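# Hang the loaded sealant gun on the rear hooks

## Task

Put the sealant gun, cartridge still loaded, onto the two curved hooks at the table's rear so that it ends up resting motionless, supported only by those hooks, with the cartridge not dislodged; a fall of more than a few centimetres at any point usually means failure.

## Robot and tools

Robot: two arms, left_arm and right_arm, each ending in a five-finger hand (the left hand mirrors the right). Bases in the scene frame: left_arm at (+0.027, +0.231, +0.007) m, right_arm at (+0.023, -0.360, +0.026) m, both facing almost straight along +x. A floor post stands behind the arms and a camera stand sits between their bases; avoid both.

Frames. Scene frame: origin at table-top height midway between the nominal bases, +z up, +x out over the table, left_arm toward +y. Reported end_effector_position (m) and end_effector_quat_wxyz are in each arm's own base frame. Motion offsets are along the axes of that arm's current Hand target. The hand point sits 0.05 m in front of the palm and 0.15 m out from the wrist face; its +z runs along the straight fingers, +y out of the palm, +x across the palm away from the thumb on the right hand (toward the thumb on the left hand). Straight fingertips reach about 0.06 to 0.07 m past the point along +z and lie 0.06 m behind it along -y. A bracket on the little-finger side of the wrist can collide with things.

Row layout (28 numbers, each in [-1, 1], always all 28 even if one arm is idle): left dx, dy, dz, rx, ry, rz, then left thumb_turn, thumb_bend, index, middle, ring, little, force_limit, speed; then the same 14 for the right arm. The six pose numbers are an offset, not a pose: 1.0 equals 0.6 m of travel or 180 degrees, and rx, ry, rz form one rotation vector. Six zeros ask nothing new of that arm. The six finger numbers are absolute targets: -1 open/straight, +1 closed (thumb_turn +1 places the thumb opposite the fingers). force_limit maps -1 to about 0 N and +1 to 10 N (15 N for the two thumb motors). speed rises linearly from near zero at -1 to full at +0.48 and stays full above. To keep a hand unchanged, resend the eight hand numbers from the last row actually executed for it; before any such row exists, send its hand_measured six values plus hand_force_limit and hand_speed.

Tools.
- execute_actions(actions, cameras): actions is a list of actions; each action is a list of up to 15 rows, one per 1/30 s step, the last row repeated to fill 15 steps. Every row in an action is an offset from the Hand target at that action's start; the next action starts from the new Hand target, so repeating an offset keeps moving. Images come only with an empty actions list or when cameras names them (["all"] for all, [] for none).
- move(target, speed, blend, blocking, cameras): target is one 28-number row or a list of up to 15 rows; every row is an offset from the Hand targets at the move's start, not from the previous row. The hand point travels straight toward it with no obstacle avoidance. speed is m/s, 0.002 to 4.3, default 0.25 (turns up to twice that in rad/s), one value or one per target. blend in metres rounds corners; 0 stops at each. Everything stops after 10 s. blocking=false returns after about 0.5 s while the move continues. Result adds a move: line (done, off_target, moving, held, fault, plus limits=paced or limits=held).
- wait(seconds): 0 to 3600, lets the scene run with no new commands.
- stop(): brakes a running move.
- zoom_image(camera, region): region [x0, y0, x1, y1] in pixels, at most 504 by 504, on the newest image of cam_head_left, cam_head_right, cam_high, cam_low, cam_left_wrist or cam_right_wrist.
- show_instructions(): shows the reference pages.
- finished_scene(scene): ends the scene irreversibly; scene is 1 or omitted.

Readings. Hand target is the last commanded pose after clipping; the hand often rests 1 to 3 cm (sometimes 5 cm) short, usually low, from friction and weight, which is not evidence of contact; a later execute_actions call, even with zero offsets, re-requests it. Orientation commands are clipped to within 40 degrees of the measured orientation per step. Small turns can shift the hand point a lot, and an elbow may sag under load. hand_measured, hand_stopped_by (moving, target, force, stalled, fault) and hand_load_n follow the six-motor order; hand_load_n falling near 0 signals a lost grip. Joint torques and velocities are noisy; joints 3 and 4 torque wrap at plus or minus 28 N m.

Gripping. With the thumb turned in front, the hand encloses objects about 0.035 to 0.065 m thick, or a handle down to about 0.025 m; thumb tip against index pad can pinch light objects up to about 0.08 m. A motor closes until its target or force_limit, then locks. For a gentle grip close with speed at -0.94 or lower. To squeeze harder, raise force_limit and send a target further closed than hand_measured; to loosen, send one more open.

Cautions. Do not drop the gun or let its cartridge fall out; never release while it is moving; lower it onto the hooks gently and confirm it hangs still before letting go. Avoid slams, hard pushes on fixed things, and any contact or squeeze between the two hands or arms, which can end the scene. Anything falling off the table fails the task. Motors heat when holding loads, stretched out, or pushing against something unreachable: a MOTOR HOT line appears at 85 °C, and at 100 °C that arm goes limp for 30 to 60 s. Loose objects may occasionally be nudged by disturbances. Thinking time lets the scene run.

Each tool is called as name([rows], argument=value, ...), one row to a line, values as JSON.

Reference images:

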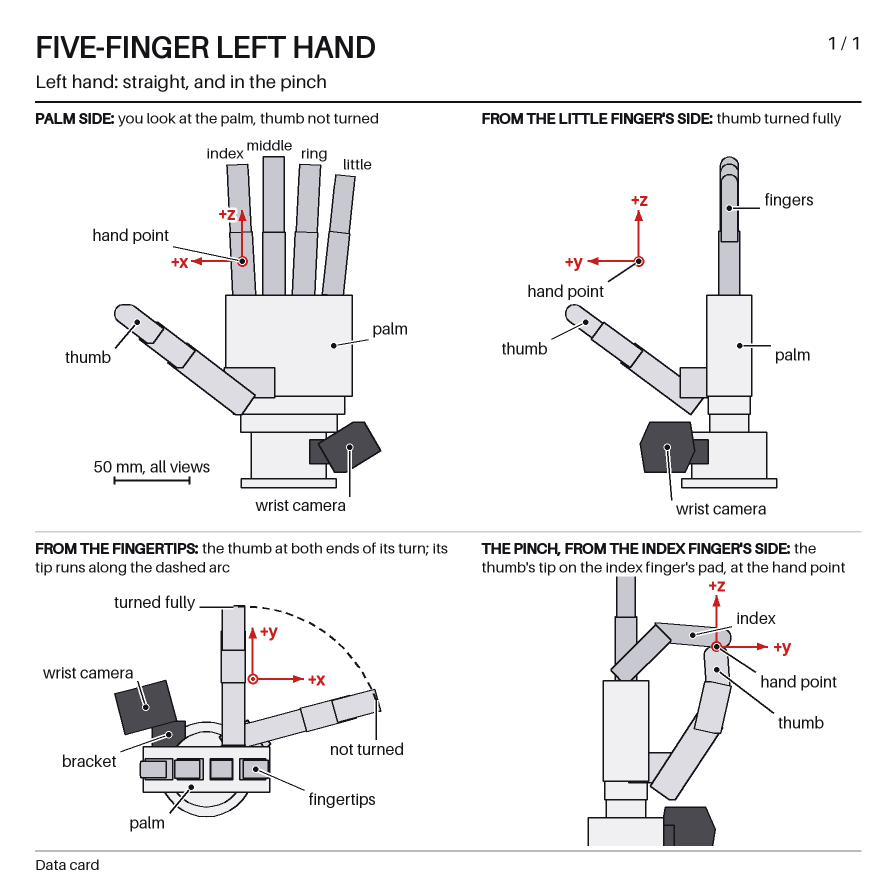

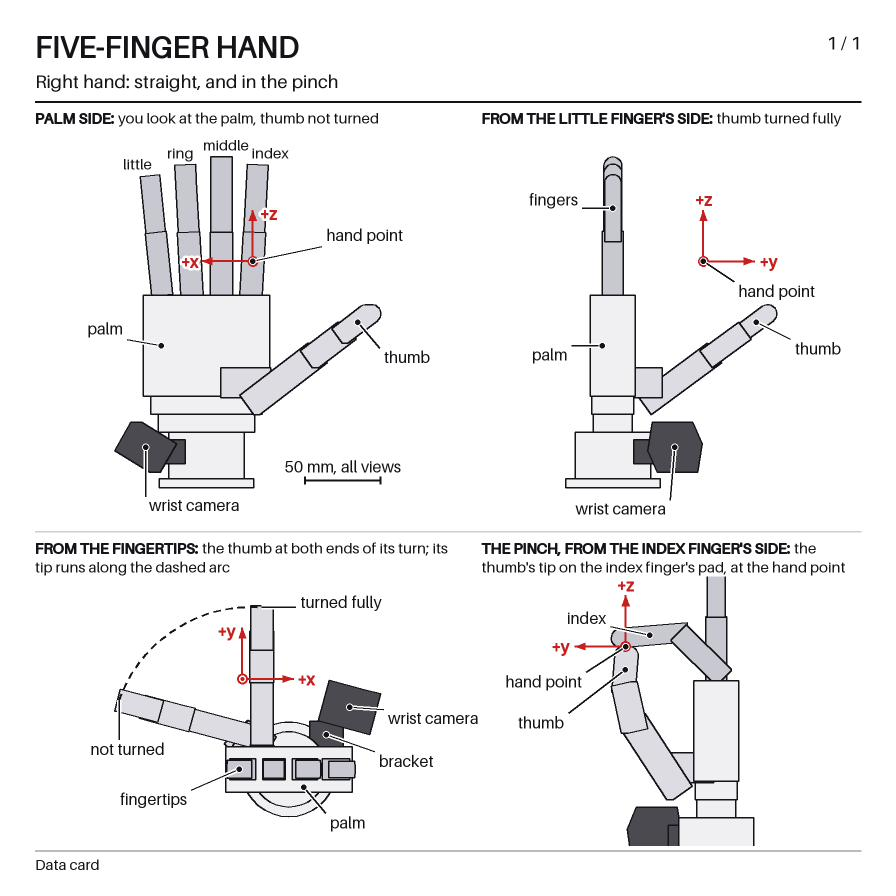

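## Session

execute_actions(actions=[])

Scene clock: 0.00 s.
left_arm: end_effector_position=(+0.3558, -0.3751, +0.2095) hand_measured=(-1.000, -1.000, -1.000, -1.000, -1.000, -1.000) hand_load_n=(+0.0, +0.0, +0.0, +0.0, +0.0, +0.0) hand_stopped_by=(target, target, target, target, target, target) hand_force_limit=0.00 hand_speed=-0.80 end_effector_quat_wxyz=(+0.291, +0.227, +0.731, -0.574) | right_arm: end_effector_position=(+0.4238, +0.0659, +0.2782) hand_measured=(-1.000, -1.000, -1.000, -1.000, -1.000, -1.000) hand_load_n=(+0.0, +0.5, +0.0, +0.0, +0.0, -0.5) hand_stopped_by=(target, target, target, target, target, target) hand_force_limit=0.00 hand_speed=-0.80 end_effector_quat_wxyz=(+0.187, -0.544, +0.788, +0.221)
Joint positions: left_arm=[-0.579 1.232 0.726 0.257 0.807 0.954] | right_arm=[-0.18 1.57 1.516 -1.57 -0.586 0.166]
Joint velocities: within noise
Joint torques (N m): no reading
Motor temperatures (°C): left_arm=[29 35 31 29 33 31] | right_arm=[28 30 32 28 35 28]
Heat: left arm: hottest shoulder 35 °C; right arm: hottest wrist yaw 35 °C.
Hand target: left_arm +0.3631, -0.3799, +0.2291; +0.306, +0.234, +0.719, -0.578 | right_arm +0.4282, +0.0650, +0.2827; +0.192, -0.546, +0.787, +0.216

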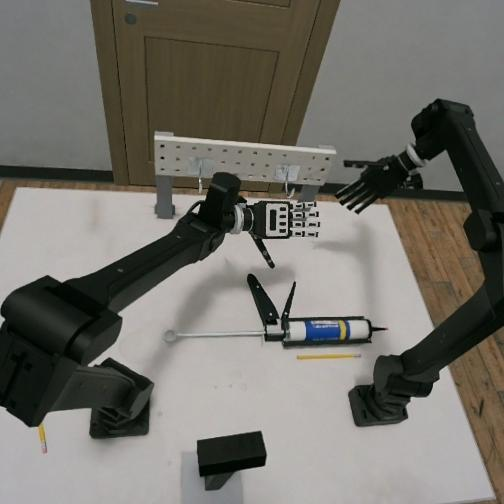

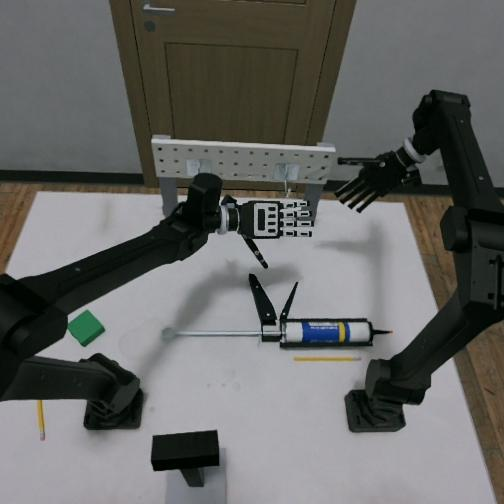

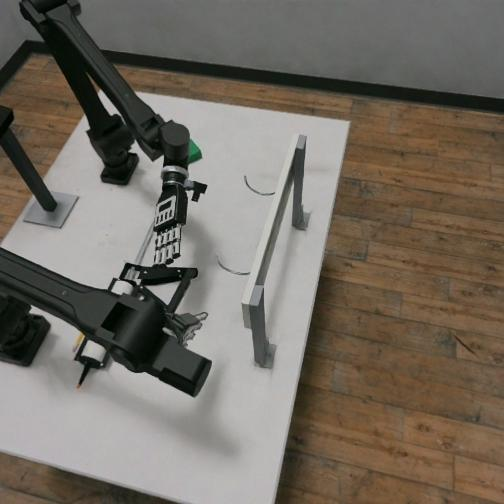

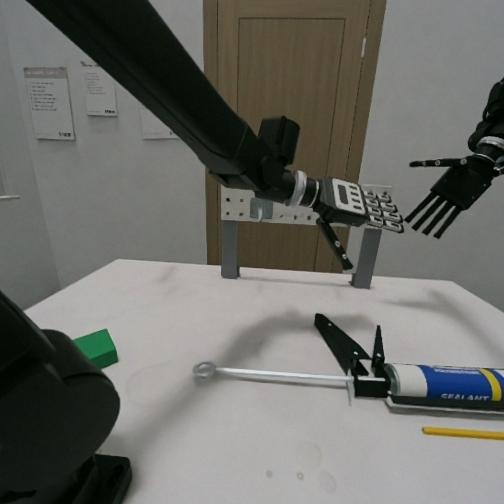

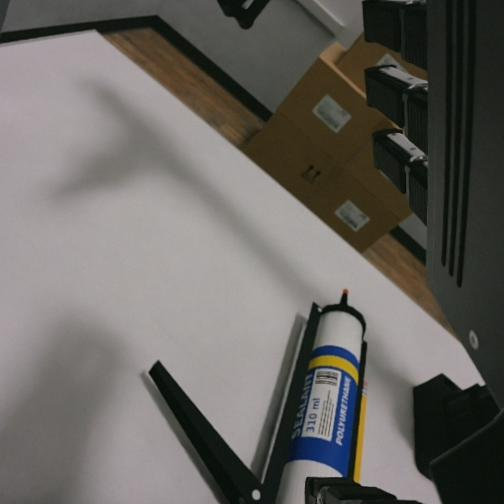

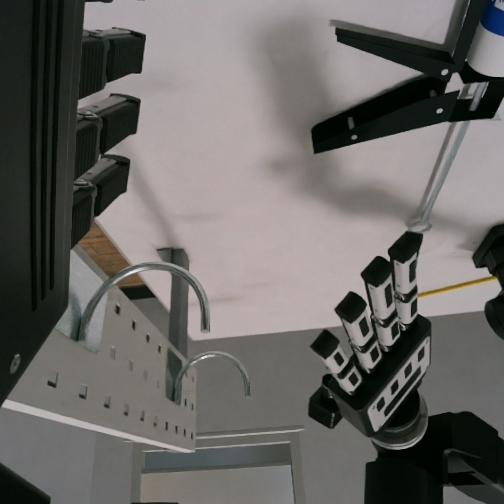

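zoom_image(camera="cam_head_left", region=[140, 110, 400, 370])

zoom_image(camera="cam_right_wrist", region=[0, 200, 260, 460])

zoom_image(camera="cam_high", region=[60, 120, 340, 400])

zoom_image(camera="cam_low", region=[180, 180, 504, 504])

Scaled by 1.938 from the camera's image (finer frame: 720x720).

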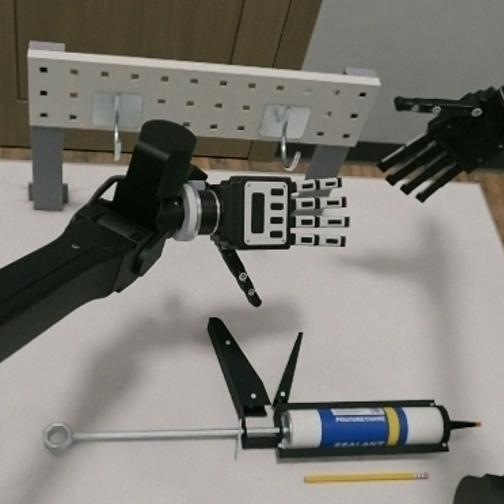

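Scaled by 1.938 from the camera's image (finer frame: 720x720).

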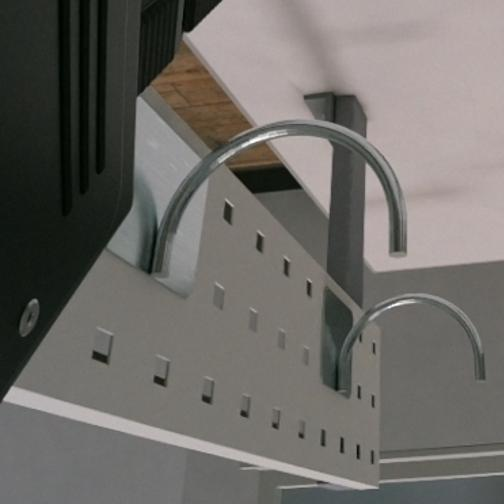

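Scaled by 1.800 from the camera's image (finer frame: 720x720).

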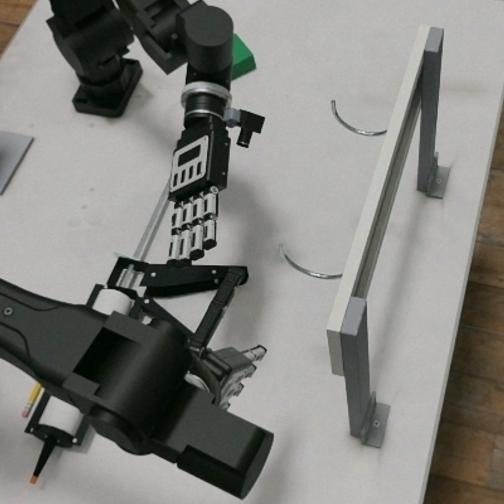

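Scaled by 1.556 from the camera's image (finer frame: 720x720).

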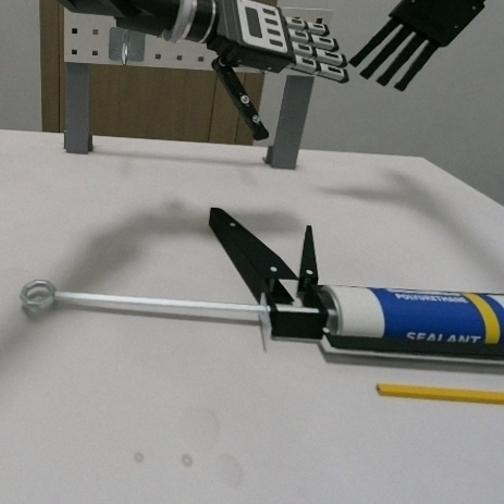

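zoom_image(camera="cam_left_wrist", region=[130, 260, 400, 504])

zoom_image(camera="cam_high", region=[60, 240, 220, 400])

zoom_image(camera="cam_head_right", region=[230, 250, 410, 380])

zoom_image(camera="cam_low", region=[300, 300, 504, 450])

Scaled by 1.867 from the camera's image (finer frame: 720x720).

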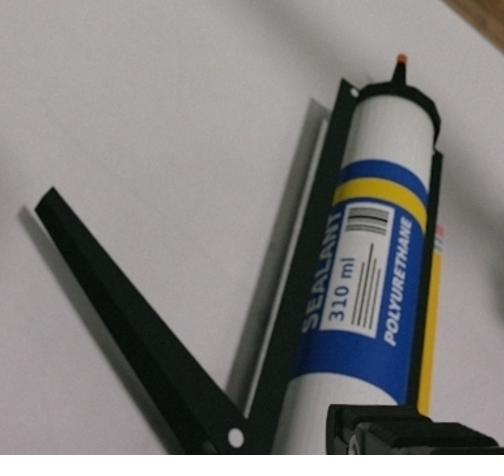

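Scaled by 3.150 from the camera's image (finer frame: 720x720).

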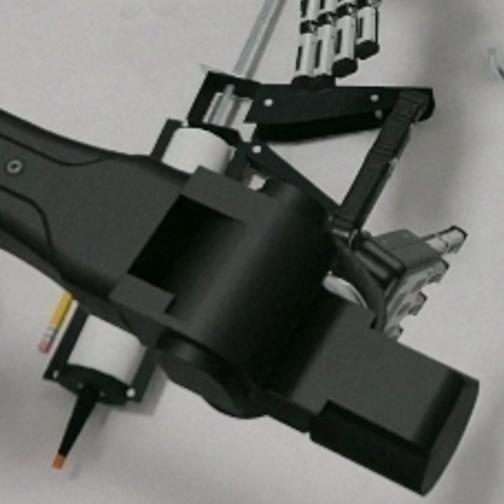

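Scaled by 2.800 from the camera's image (finer frame: 720x720).

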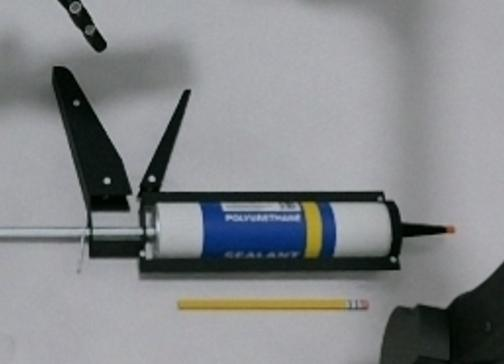

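Scaled by 2.471 from the camera's image (finer frame: 720x720).

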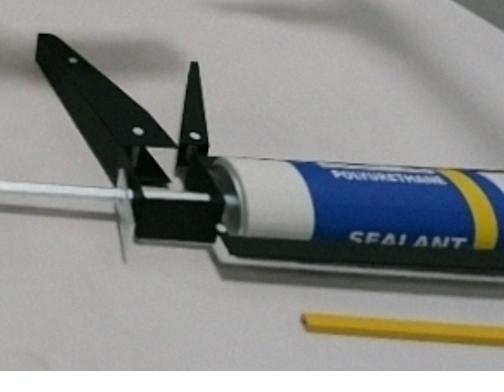

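move(target=[-0.0237,0.0167,-0.782,-0.316,-0.306,-0.064,-1,-1,-1,-1,-1,-1,0,-0.8,0,0,0,0,0,0,-1,-1,-1,-1,-1,-1,0,-0.8], cameras=["all"])

Scene clock: 145.53 s.
left_arm: end_effector_position=(+0.2972, +0.0758, +0.2625) hand_measured=(-1.000, -1.000, -1.000, -1.000, -1.000, -1.000) hand_load_n=(+0.0, +0.0, +0.0, +0.0, +0.0, +0.0) hand_stopped_by=(target, target, target, target, target, target) hand_force_limit=0.00 hand_speed=-0.80 end_effector_quat_wxyz=(+0.586, -0.292, +0.714, -0.248) | right_arm: end_effector_position=(+0.4238, +0.0659, +0.2782) hand_measured=(-1.000, -1.000, -1.000, -1.000, -1.000, -1.000) hand_load_n=(+0.0, +0.0, +0.0, +0.0, +0.0, +0.0) hand_stopped_by=(target, target, target, target, target, target) hand_force_limit=0.00 hand_speed=-0.80 end_effector_quat_wxyz=(+0.187, -0.544, +0.788, +0.221)
Joint positions: left_arm=[0.455 0.316 0.488 -0.385 0.458 0.876] | right_arm=[-0.18 1.57 1.516 -1.57 -0.586 0.166]
Joint torques (N m): left_arm=[1.08 2.61 16.12 1.21 0.04 0.04] | right_arm=[-2.26 -11.22 9.91 -0.09 -0.64 -0.09]
Motor temperatures (°C): left_arm=[29 35 42 29 33 31] | right_arm=[28 32 48 28 35 28]
Heat: left arm: hottest elbow 42 °C; right arm: hottest elbow 48 °C.
Hand target: left_arm +0.3002, +0.0799, +0.3001; +0.606, -0.283, +0.701, -0.246 | right_arm +0.4282, +0.0650, +0.2827; +0.192, -0.546, +0.787, +0.216
Off the commanded pose: left_arm 0.038 m, 3 deg | right_arm 0.006 m, 1 deg.
move: off_target (left_arm)

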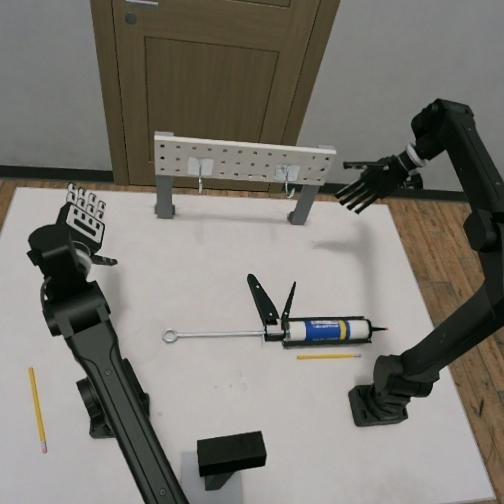

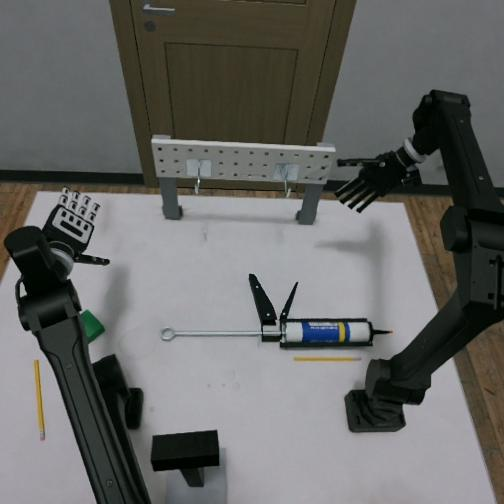

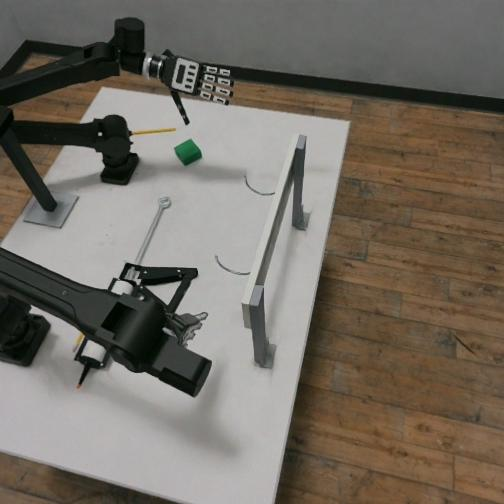

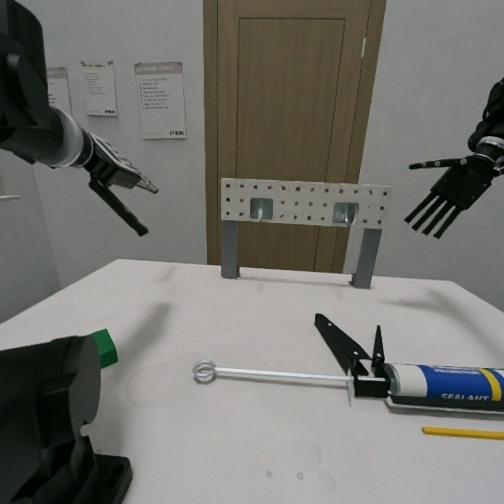

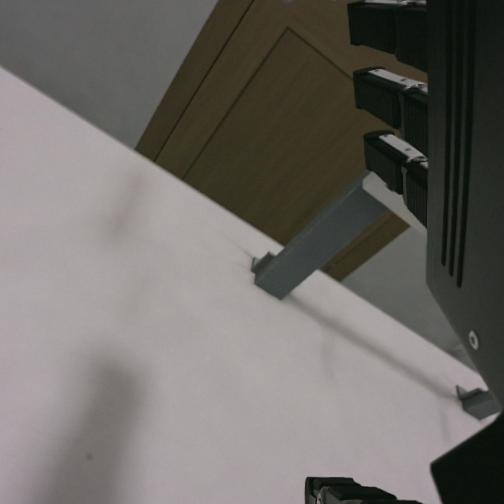

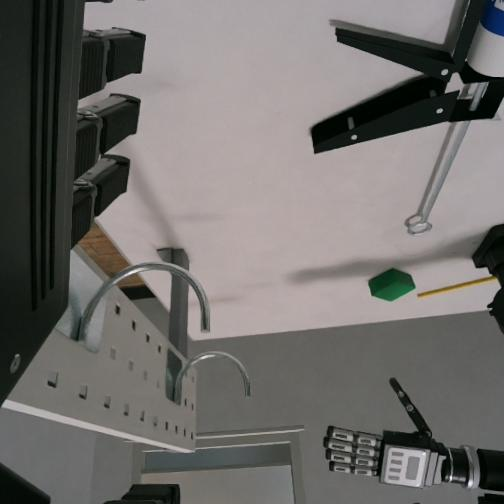

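move(target=[0.148,-0.390,-0.024,-0.0595,0.4784,0.3352,-1,-1,-1,-1,-1,-1,0,-0.8,0.415,0.060,-0.359,0.1345,-0.0326,0.2085,-1,-1,-1,-1,-1,-1,0,-0.8], cameras=["cam_head_left","cam_high","cam_left_wrist"])

Scene clock: 243.53 s.
left_arm: end_effector_position=(+0.2947, -0.1439, +0.3801) hand_measured=(-1.000, -1.000, -1.000, -1.000, -1.000, -1.000) hand_load_n=(+0.0, +0.0, +0.0, +0.0, +0.0, +0.0) hand_stopped_by=(target, target, target, target, target, target) hand_force_limit=0.00 hand_speed=-0.80 end_effector_quat_wxyz=(+0.132, +0.245, +0.960, -0.031) | right_arm: end_effector_position=(+0.2945, -0.2291, +0.3204) hand_measured=(-1.000, -1.000, -1.000, -1.000, -1.000, -1.000) hand_load_n=(+0.0, +0.0, +0.0, +0.0, +0.0, +0.0) hand_stopped_by=(target, target, target, target, target, target) hand_force_limit=0.00 hand_speed=-0.80 end_effector_quat_wxyz=(+0.266, -0.193, +0.937, +0.116)
Joint positions: left_arm=[-0.649 1.163 1.542 -1.681 -0.045 1.428] | right_arm=[-1.039 1.424 1.469 -1.672 -0.586 0.108]
Joint torques (N m): left_arm=[-0.03 -4.84 13.6 0.27 -0.26 0.17] | right_arm=[-2.43 -9.29 11.6 -0.4 -0.75 -0.06]
Heat: left arm: hottest elbow 46 °C; right arm: hottest elbow 50 °C.
Hand target: left_arm +0.2999, -0.1500, +0.4000; +0.000, +0.259, +0.966, +0.000 | right_arm +0.2976, -0.2352, +0.3329; +0.260, -0.203, +0.936, +0.126
Off the commanded pose: left_arm 0.022 m, 16 deg | right_arm 0.014 m, 2 deg.
joint sent to its limit (left arm) — joint 4 (wrist pitch), lower limit. The joint targets are off in orientation, not in position.
joint sent to its limit (right arm) — joint 4 (wrist pitch), lower limit. The joint targets are off in orientation, not in position.
move: off_target (left_arm, right_arm)

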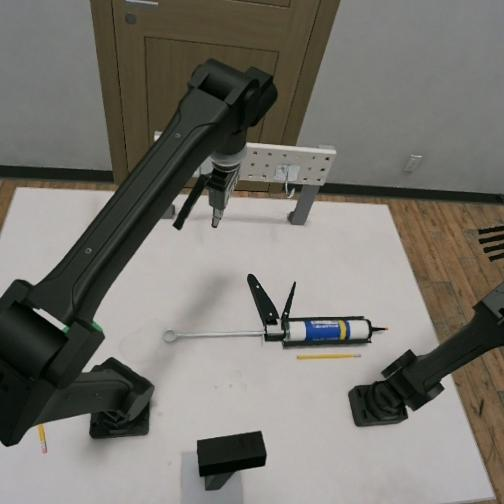

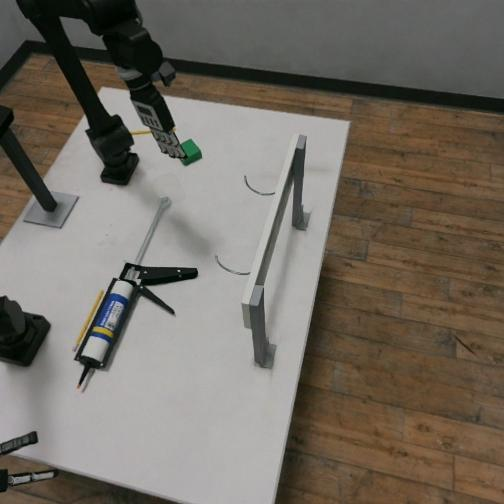

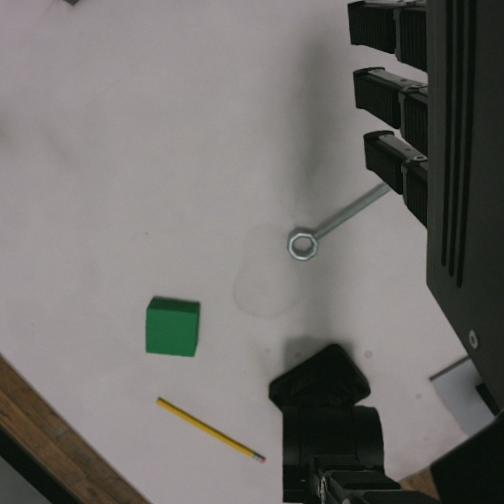

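zoom_image(camera="cam_high", region=[60, 180, 220, 400])

zoom_image(camera="cam_head_left", region=[240, 260, 400, 370])

Scaled by 2.291 from the camera's image (finer frame: 720x720).

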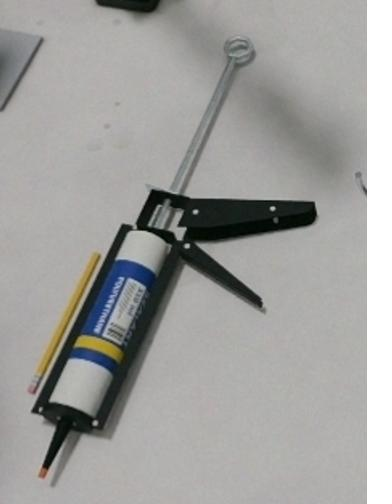

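Scaled by 3.150 from the camera's image (finer frame: 720x720).

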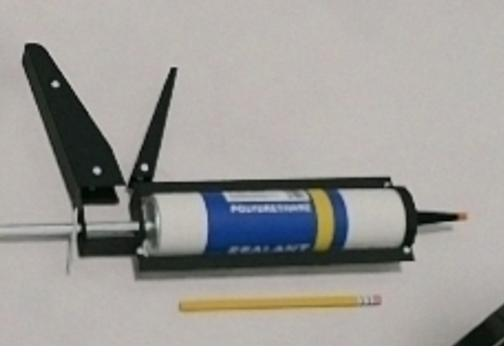

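move(target=[-0.107,-0.358,0.333,0,0,-0.252,1,-1,-1,-1,-1,-1,0,0,0,0,0,0,0,0,-1,-1,-1,-1,-1,-1,0,-0.8], cameras=["cam_head_left","cam_high","cam_low","cam_left_wrist"])

Scene clock: 402.17 s.
left_arm: end_effector_position=(+0.2415, -0.3503, +0.1827) hand_measured=(+1.000, -1.000, -1.000, -1.000, -1.000, -1.000) hand_load_n=(+0.0, +0.0, +0.0, +0.0, +0.0, -0.5) hand_stopped_by=(target, target, target, target, target, target) hand_force_limit=0.00 hand_speed=0.00 end_effector_quat_wxyz=(-0.016, -0.130, +0.991, +0.028) | right_arm: end_effector_position=(+0.2945, -0.2291, +0.3204) hand_measured=(-1.000, -1.000, -1.000, -1.000, -1.000, -1.000) hand_load_n=(+0.0, +0.0, +0.0, +0.0, +0.0, +0.0) hand_stopped_by=(target, target, target, target, target, target) hand_force_limit=0.00 hand_speed=-0.80 end_effector_quat_wxyz=(+0.266, -0.193, +0.937, +0.116)
Joint positions: left_arm=[-0.948 1.683 1.543 -1.496 0.002 0.363] | right_arm=[-1.039 1.424 1.469 -1.672 -0.586 0.108]
Joint torques (N m): left_arm=[0.26 -13.16 13.16 0.21 -0.17 -0.13] | right_arm=[-2.26 -9.29 11.62 -0.39 -0.76 -0.06]
Motor temperatures (°C): left_arm=[29 35 45 28 32 31] | right_arm=[28 34 58 28 35 28]
Heat: left arm: hottest elbow 45 °C; right arm: hottest elbow 58 °C.
Hand target: left_arm +0.2480, -0.3681, +0.2002; +0.000, -0.134, +0.991, +0.000 | right_arm +0.2976, -0.2352, +0.3329; +0.260, -0.203, +0.936, +0.126
Off the commanded pose: left_arm 0.026 m, 4 deg | right_arm 0.014 m, 2 deg.
joint sent to its limit (right arm) — joint 4 (wrist pitch), lower limit. The joint targets are off in orientation, not in position.
move: off_target (left_arm)

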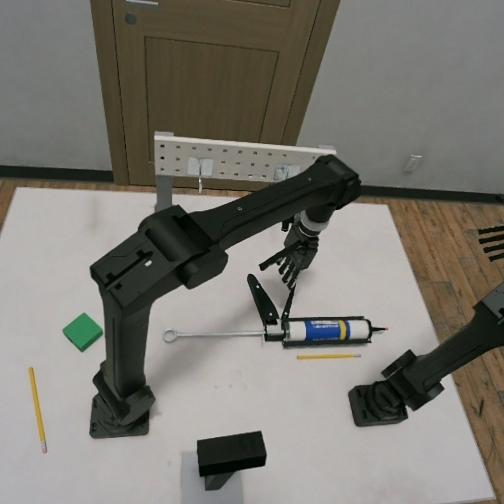

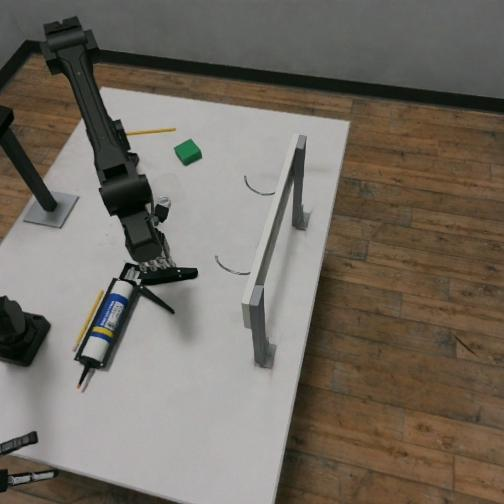

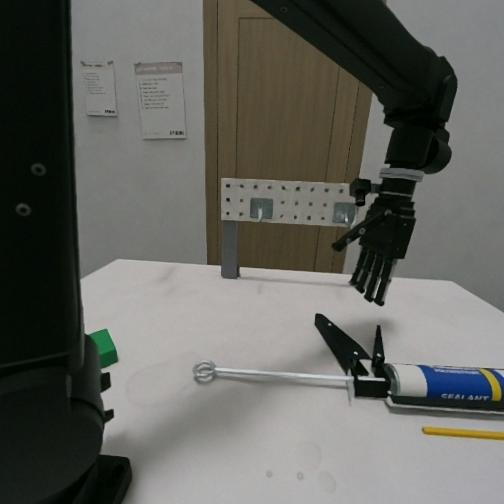

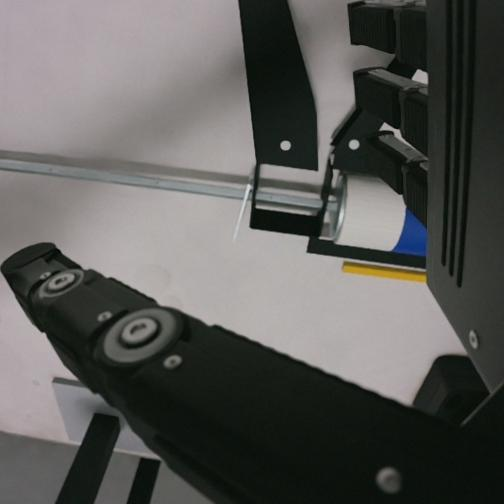

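move(target=[-0.033,-0.0505,0.133,0,0,-0.033,1,-1,-1,-1,-1,-1,0,0,0,0,0,0,0,0,-1,-1,-1,-1,-1,-1,0,-0.8], cameras=["cam_head_left","cam_head_right","cam_low","cam_left_wrist"])

zoom_image(camera="cam_low", region=[280, 220, 504, 420])

Scene clock: 434.70 s.
left_arm: end_effector_position=(+0.2685, -0.3892, +0.1126) hand_measured=(+1.000, -1.000, -1.000, -1.000, -1.000, -1.000) hand_load_n=(+0.0, +0.0, +0.0, +0.0, +0.0, +0.0) hand_stopped_by=(target, target, target, target, target, target) hand_force_limit=0.00 hand_speed=0.00 end_effector_quat_wxyz=(-0.008, -0.172, +0.985, +0.014) | right_arm: end_effector_position=(+0.2945, -0.2291, +0.3204) hand_measured=(-1.000, -1.000, -1.000, -1.000, -1.000, -1.000) hand_load_n=(+0.0, +0.0, +0.0, +0.0, +0.0, +0.0) hand_stopped_by=(target, target, target, target, target, target) hand_force_limit=0.00 hand_speed=-0.80 end_effector_quat_wxyz=(+0.266, -0.193, +0.937, +0.116)
Joint positions: left_arm=[-0.939 1.816 1.543 -1.33 0.002 0.287] | right_arm=[-1.039 1.424 1.469 -1.672 -0.586 0.108]
Joint torques (N m): left_arm=[1.49 -15.09 9.2 0.42 -0.19 -0.11] | right_arm=[-2.32 -9.41 11.62 -0.42 -0.75 -0.06]
Motor temperatures (°C): left_arm=[29 37 45 28 32 31] | right_arm=[28 34 59 28 35 28]
Heat: left arm: hottest elbow 45 °C; right arm: hottest elbow 59 °C.
Hand target: left_arm +0.2751, -0.3920, +0.1203; +0.000, -0.185, +0.983, +0.000 | right_arm +0.2976, -0.2352, +0.3329; +0.260, -0.203, +0.936, +0.126
Off the commanded pose: left_arm 0.011 m, 2 deg | right_arm 0.014 m, 2 deg.
joint sent to its limit (right arm) — joint 4 (wrist pitch), lower limit. The joint targets are off in orientation, not in position.
move: off_target (left_arm)

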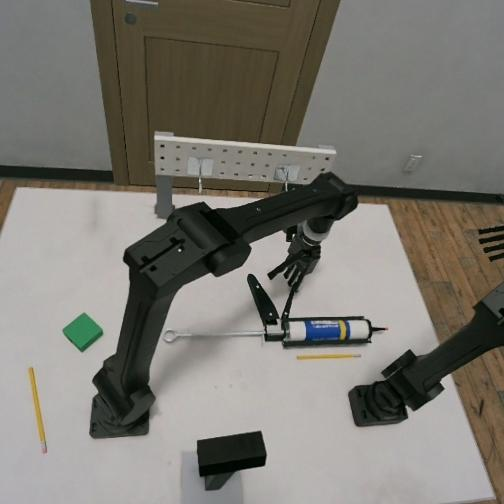

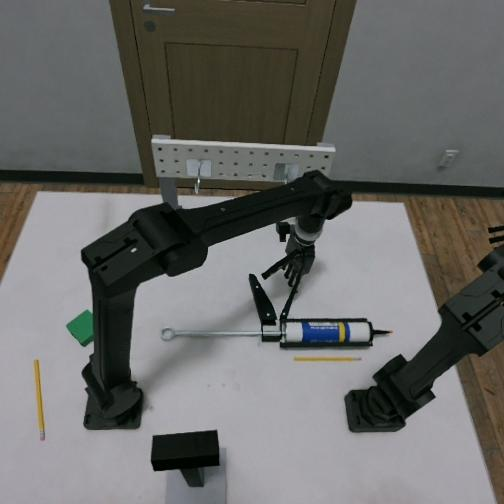

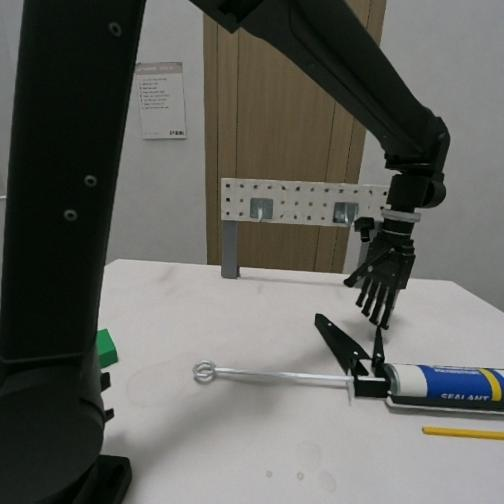

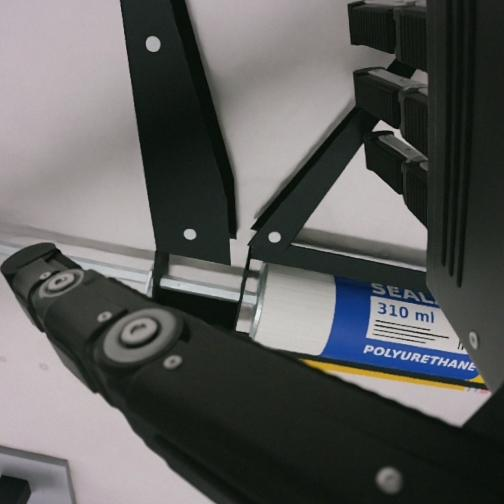

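Scaled by 2.250 from the camera's image (finer frame: 720x720).

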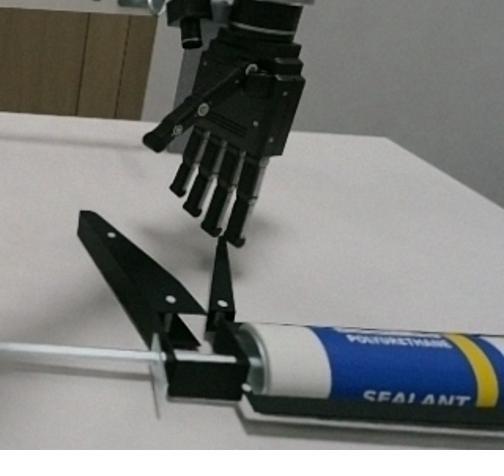

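move([
  [0,0,-0.13,0,0,0,1,-1,-1,-1,-1,-1,0,0,0,0,0,0,0,0,-1,-1,-1,-1,-1,-1,0,-0.8],
  [0.272,-0.184,-0.138,0,0,0.627,1,-1,-1,-1,-1,-1,0,0,0,0,0,0,0,0,-1,-1,-1,-1,-1,-1,0,-0.8],
], blend=0.03, cameras=["cam_head_left","cam_low","cam_left_wrist"])

Scene clock: 576.07 s.
left_arm: end_effector_position=(+0.1640, -0.5386, +0.1884) hand_measured=(+1.000, -1.000, -1.000, -1.000, -1.000, -1.000) hand_load_n=(+0.0, +0.0, +0.0, +0.0, +0.0, +0.0) hand_stopped_by=(target, target, target, target, target, target) hand_force_limit=0.00 hand_speed=0.00 end_effector_quat_wxyz=(-0.015, +0.708, +0.706, +0.010) | right_arm: end_effector_position=(+0.2945, -0.2291, +0.3204) hand_measured=(-1.000, -1.000, -1.000, -1.000, -1.000, -1.000) hand_load_n=(+0.0, -0.5, -0.5, +0.0, -0.5, +0.0) hand_stopped_by=(target, target, target, target, target, target) hand_force_limit=0.00 hand_speed=-0.80 end_effector_quat_wxyz=(+0.266, -0.193, +0.937, +0.116)
Joint positions: left_arm=[-1.39 1.894 1.862 -1.574 0 1.754] | right_arm=[-1.039 1.424 1.469 -1.672 -0.586 0.108]
Joint torques (N m): left_arm=[0.15 -14.97 13.52 -0.39 -0.14 0.19] | right_arm=[-2.37 -9.29 11.62 -0.42 -0.76 -0.07]
Motor temperatures (°C): left_arm=[29 38 41 28 31 31] | right_arm=[28 34 61 28 35 28]
Heat: left arm: hottest elbow 41 °C; right arm: hottest elbow 61 °C.
Hand target: left_arm +0.1634, -0.5543, +0.2032; +0.000, +0.716, +0.698, +0.000 | right_arm +0.2976, -0.2352, +0.3329; +0.260, -0.203, +0.936, +0.126
Off the commanded pose: left_arm 0.022 m, 2 deg | right_arm 0.014 m, 2 deg.
joint sent to its limit (right arm) — joint 4 (wrist pitch), lower limit. The joint targets are off in orientation, not in position.
move: off_target (left_arm)

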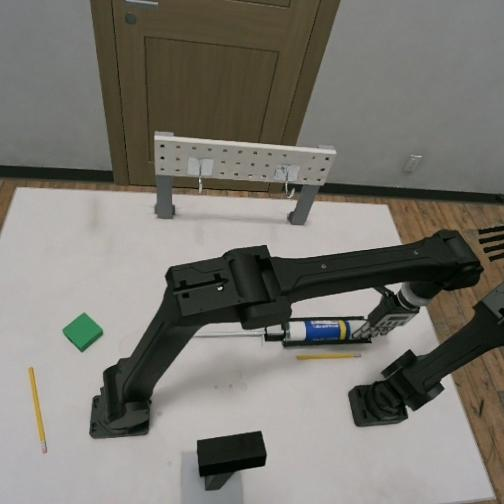

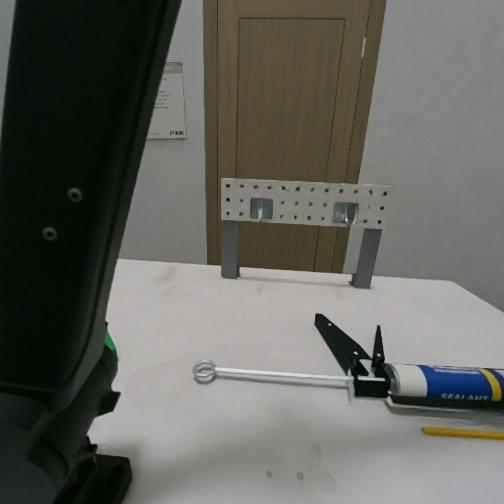

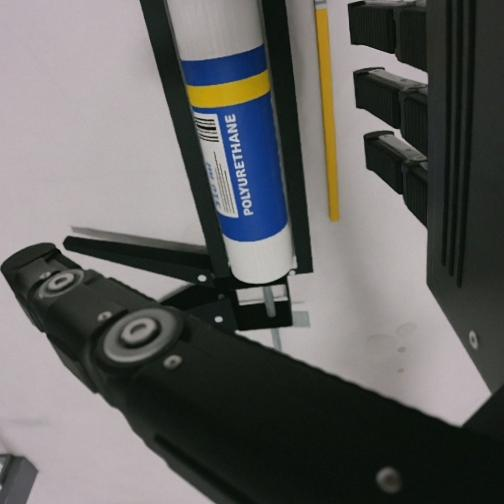

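zoom_image(camera="cam_left_wrist", region=[60, 0, 400, 340])

Scaled by 1.482 from the camera's image (finer frame: 720x720).

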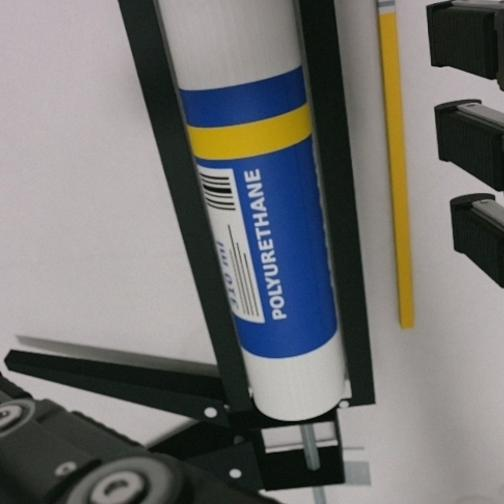

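move(target=[0.146,0.027,0.058,0.283,0,0,1,-1,-1,-1,-1,-1,0,0,0,0,0,0,0,0,-1,-1,-1,-1,-1,-1,0,-0.8], cameras=["cam_head_left","cam_head_right","cam_high","cam_low","cam_left_wrist"])

Scene clock: 652.63 s.
left_arm: end_effector_position=(+0.1803, -0.4684, +0.1529) hand_measured=(+1.000, -1.000, -1.000, -1.000, -1.000, -1.000) hand_load_n=(+0.0, +0.0, +0.0, +0.0, +0.0, +0.0) hand_stopped_by=(target, target, target, target, target, target) hand_force_limit=0.00 hand_speed=0.00 end_effector_quat_wxyz=(-0.220, +0.621, +0.690, -0.301) | right_arm: end_effector_position=(+0.2945, -0.2291, +0.3204) hand_measured=(-1.000, -1.000, -1.000, -1.000, -1.000, -1.000) hand_load_n=(+0.0, +0.0, +0.0, +0.0, +0.5, +0.0) hand_stopped_by=(target, target, target, target, target, target) hand_force_limit=0.00 hand_speed=-0.80 end_effector_quat_wxyz=(+0.266, -0.193, +0.937, +0.116)
Joint positions: left_arm=[-1.048 1.851 1.672 -1.68 0.719 2.097] | right_arm=[-1.039 1.424 1.469 -1.672 -0.586 0.108]
Joint torques (N m): left_arm=[1.08 -16.79 8.81 -0.57 0.48 0.21] | right_arm=[-2.32 -9.41 11.59 -0.44 -0.76 -0.06]
Motor temperatures (°C): left_arm=[29 40 46 28 31 31] | right_arm=[28 34 62 28 35 28]
Heat: left arm: hottest elbow 46 °C; right arm: hottest elbow 62 °C.
Hand target: left_arm +0.1818, -0.4672, +0.1684; -0.308, +0.647, +0.630, -0.300 | right_arm +0.2976, -0.2352, +0.3329; +0.260, -0.203, +0.936, +0.126
Off the commanded pose: left_arm 0.016 m, 13 deg | right_arm 0.014 m, 2 deg.
joint sent to its limit (left arm) — joint 4 (wrist pitch), lower limit; joint 6 (wrist roll), upper limit. The joint targets are off in orientation, not in position.
joint sent to its limit (right arm) — joint 4 (wrist pitch), lower limit. The joint targets are off in orientation, not in position.
move: off_target (left_arm)

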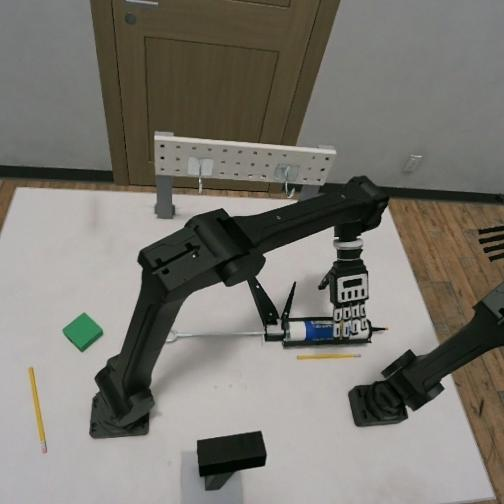

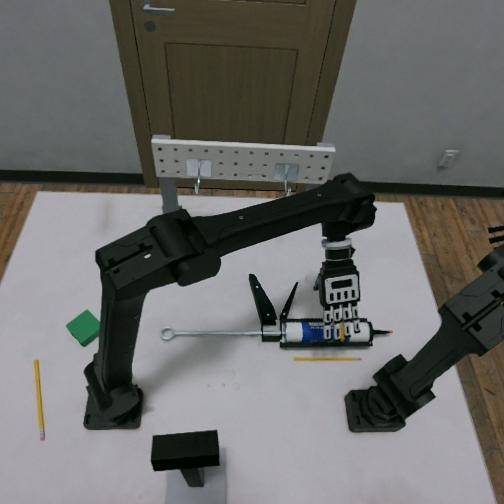

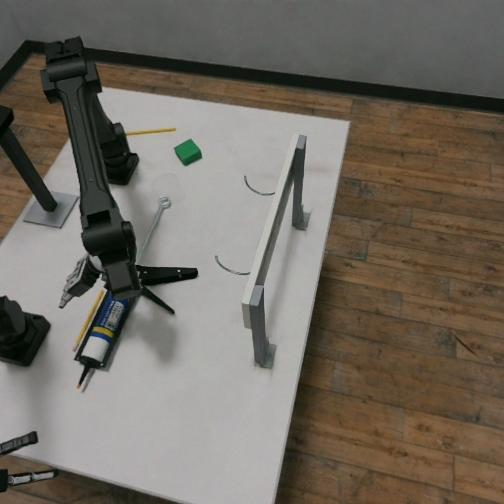

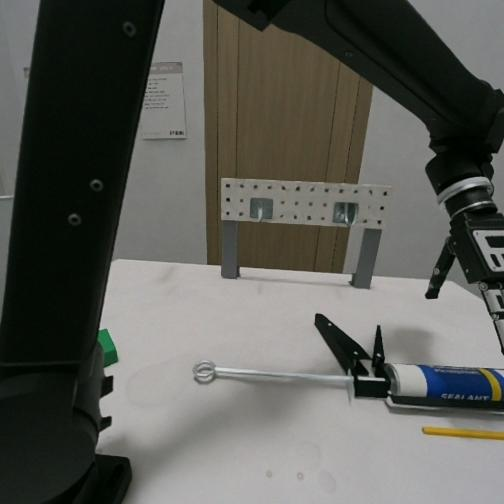

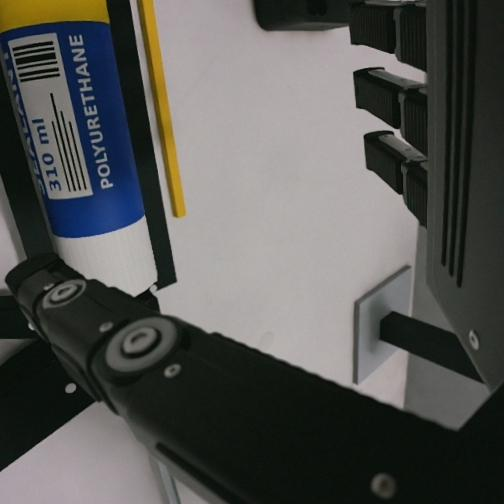

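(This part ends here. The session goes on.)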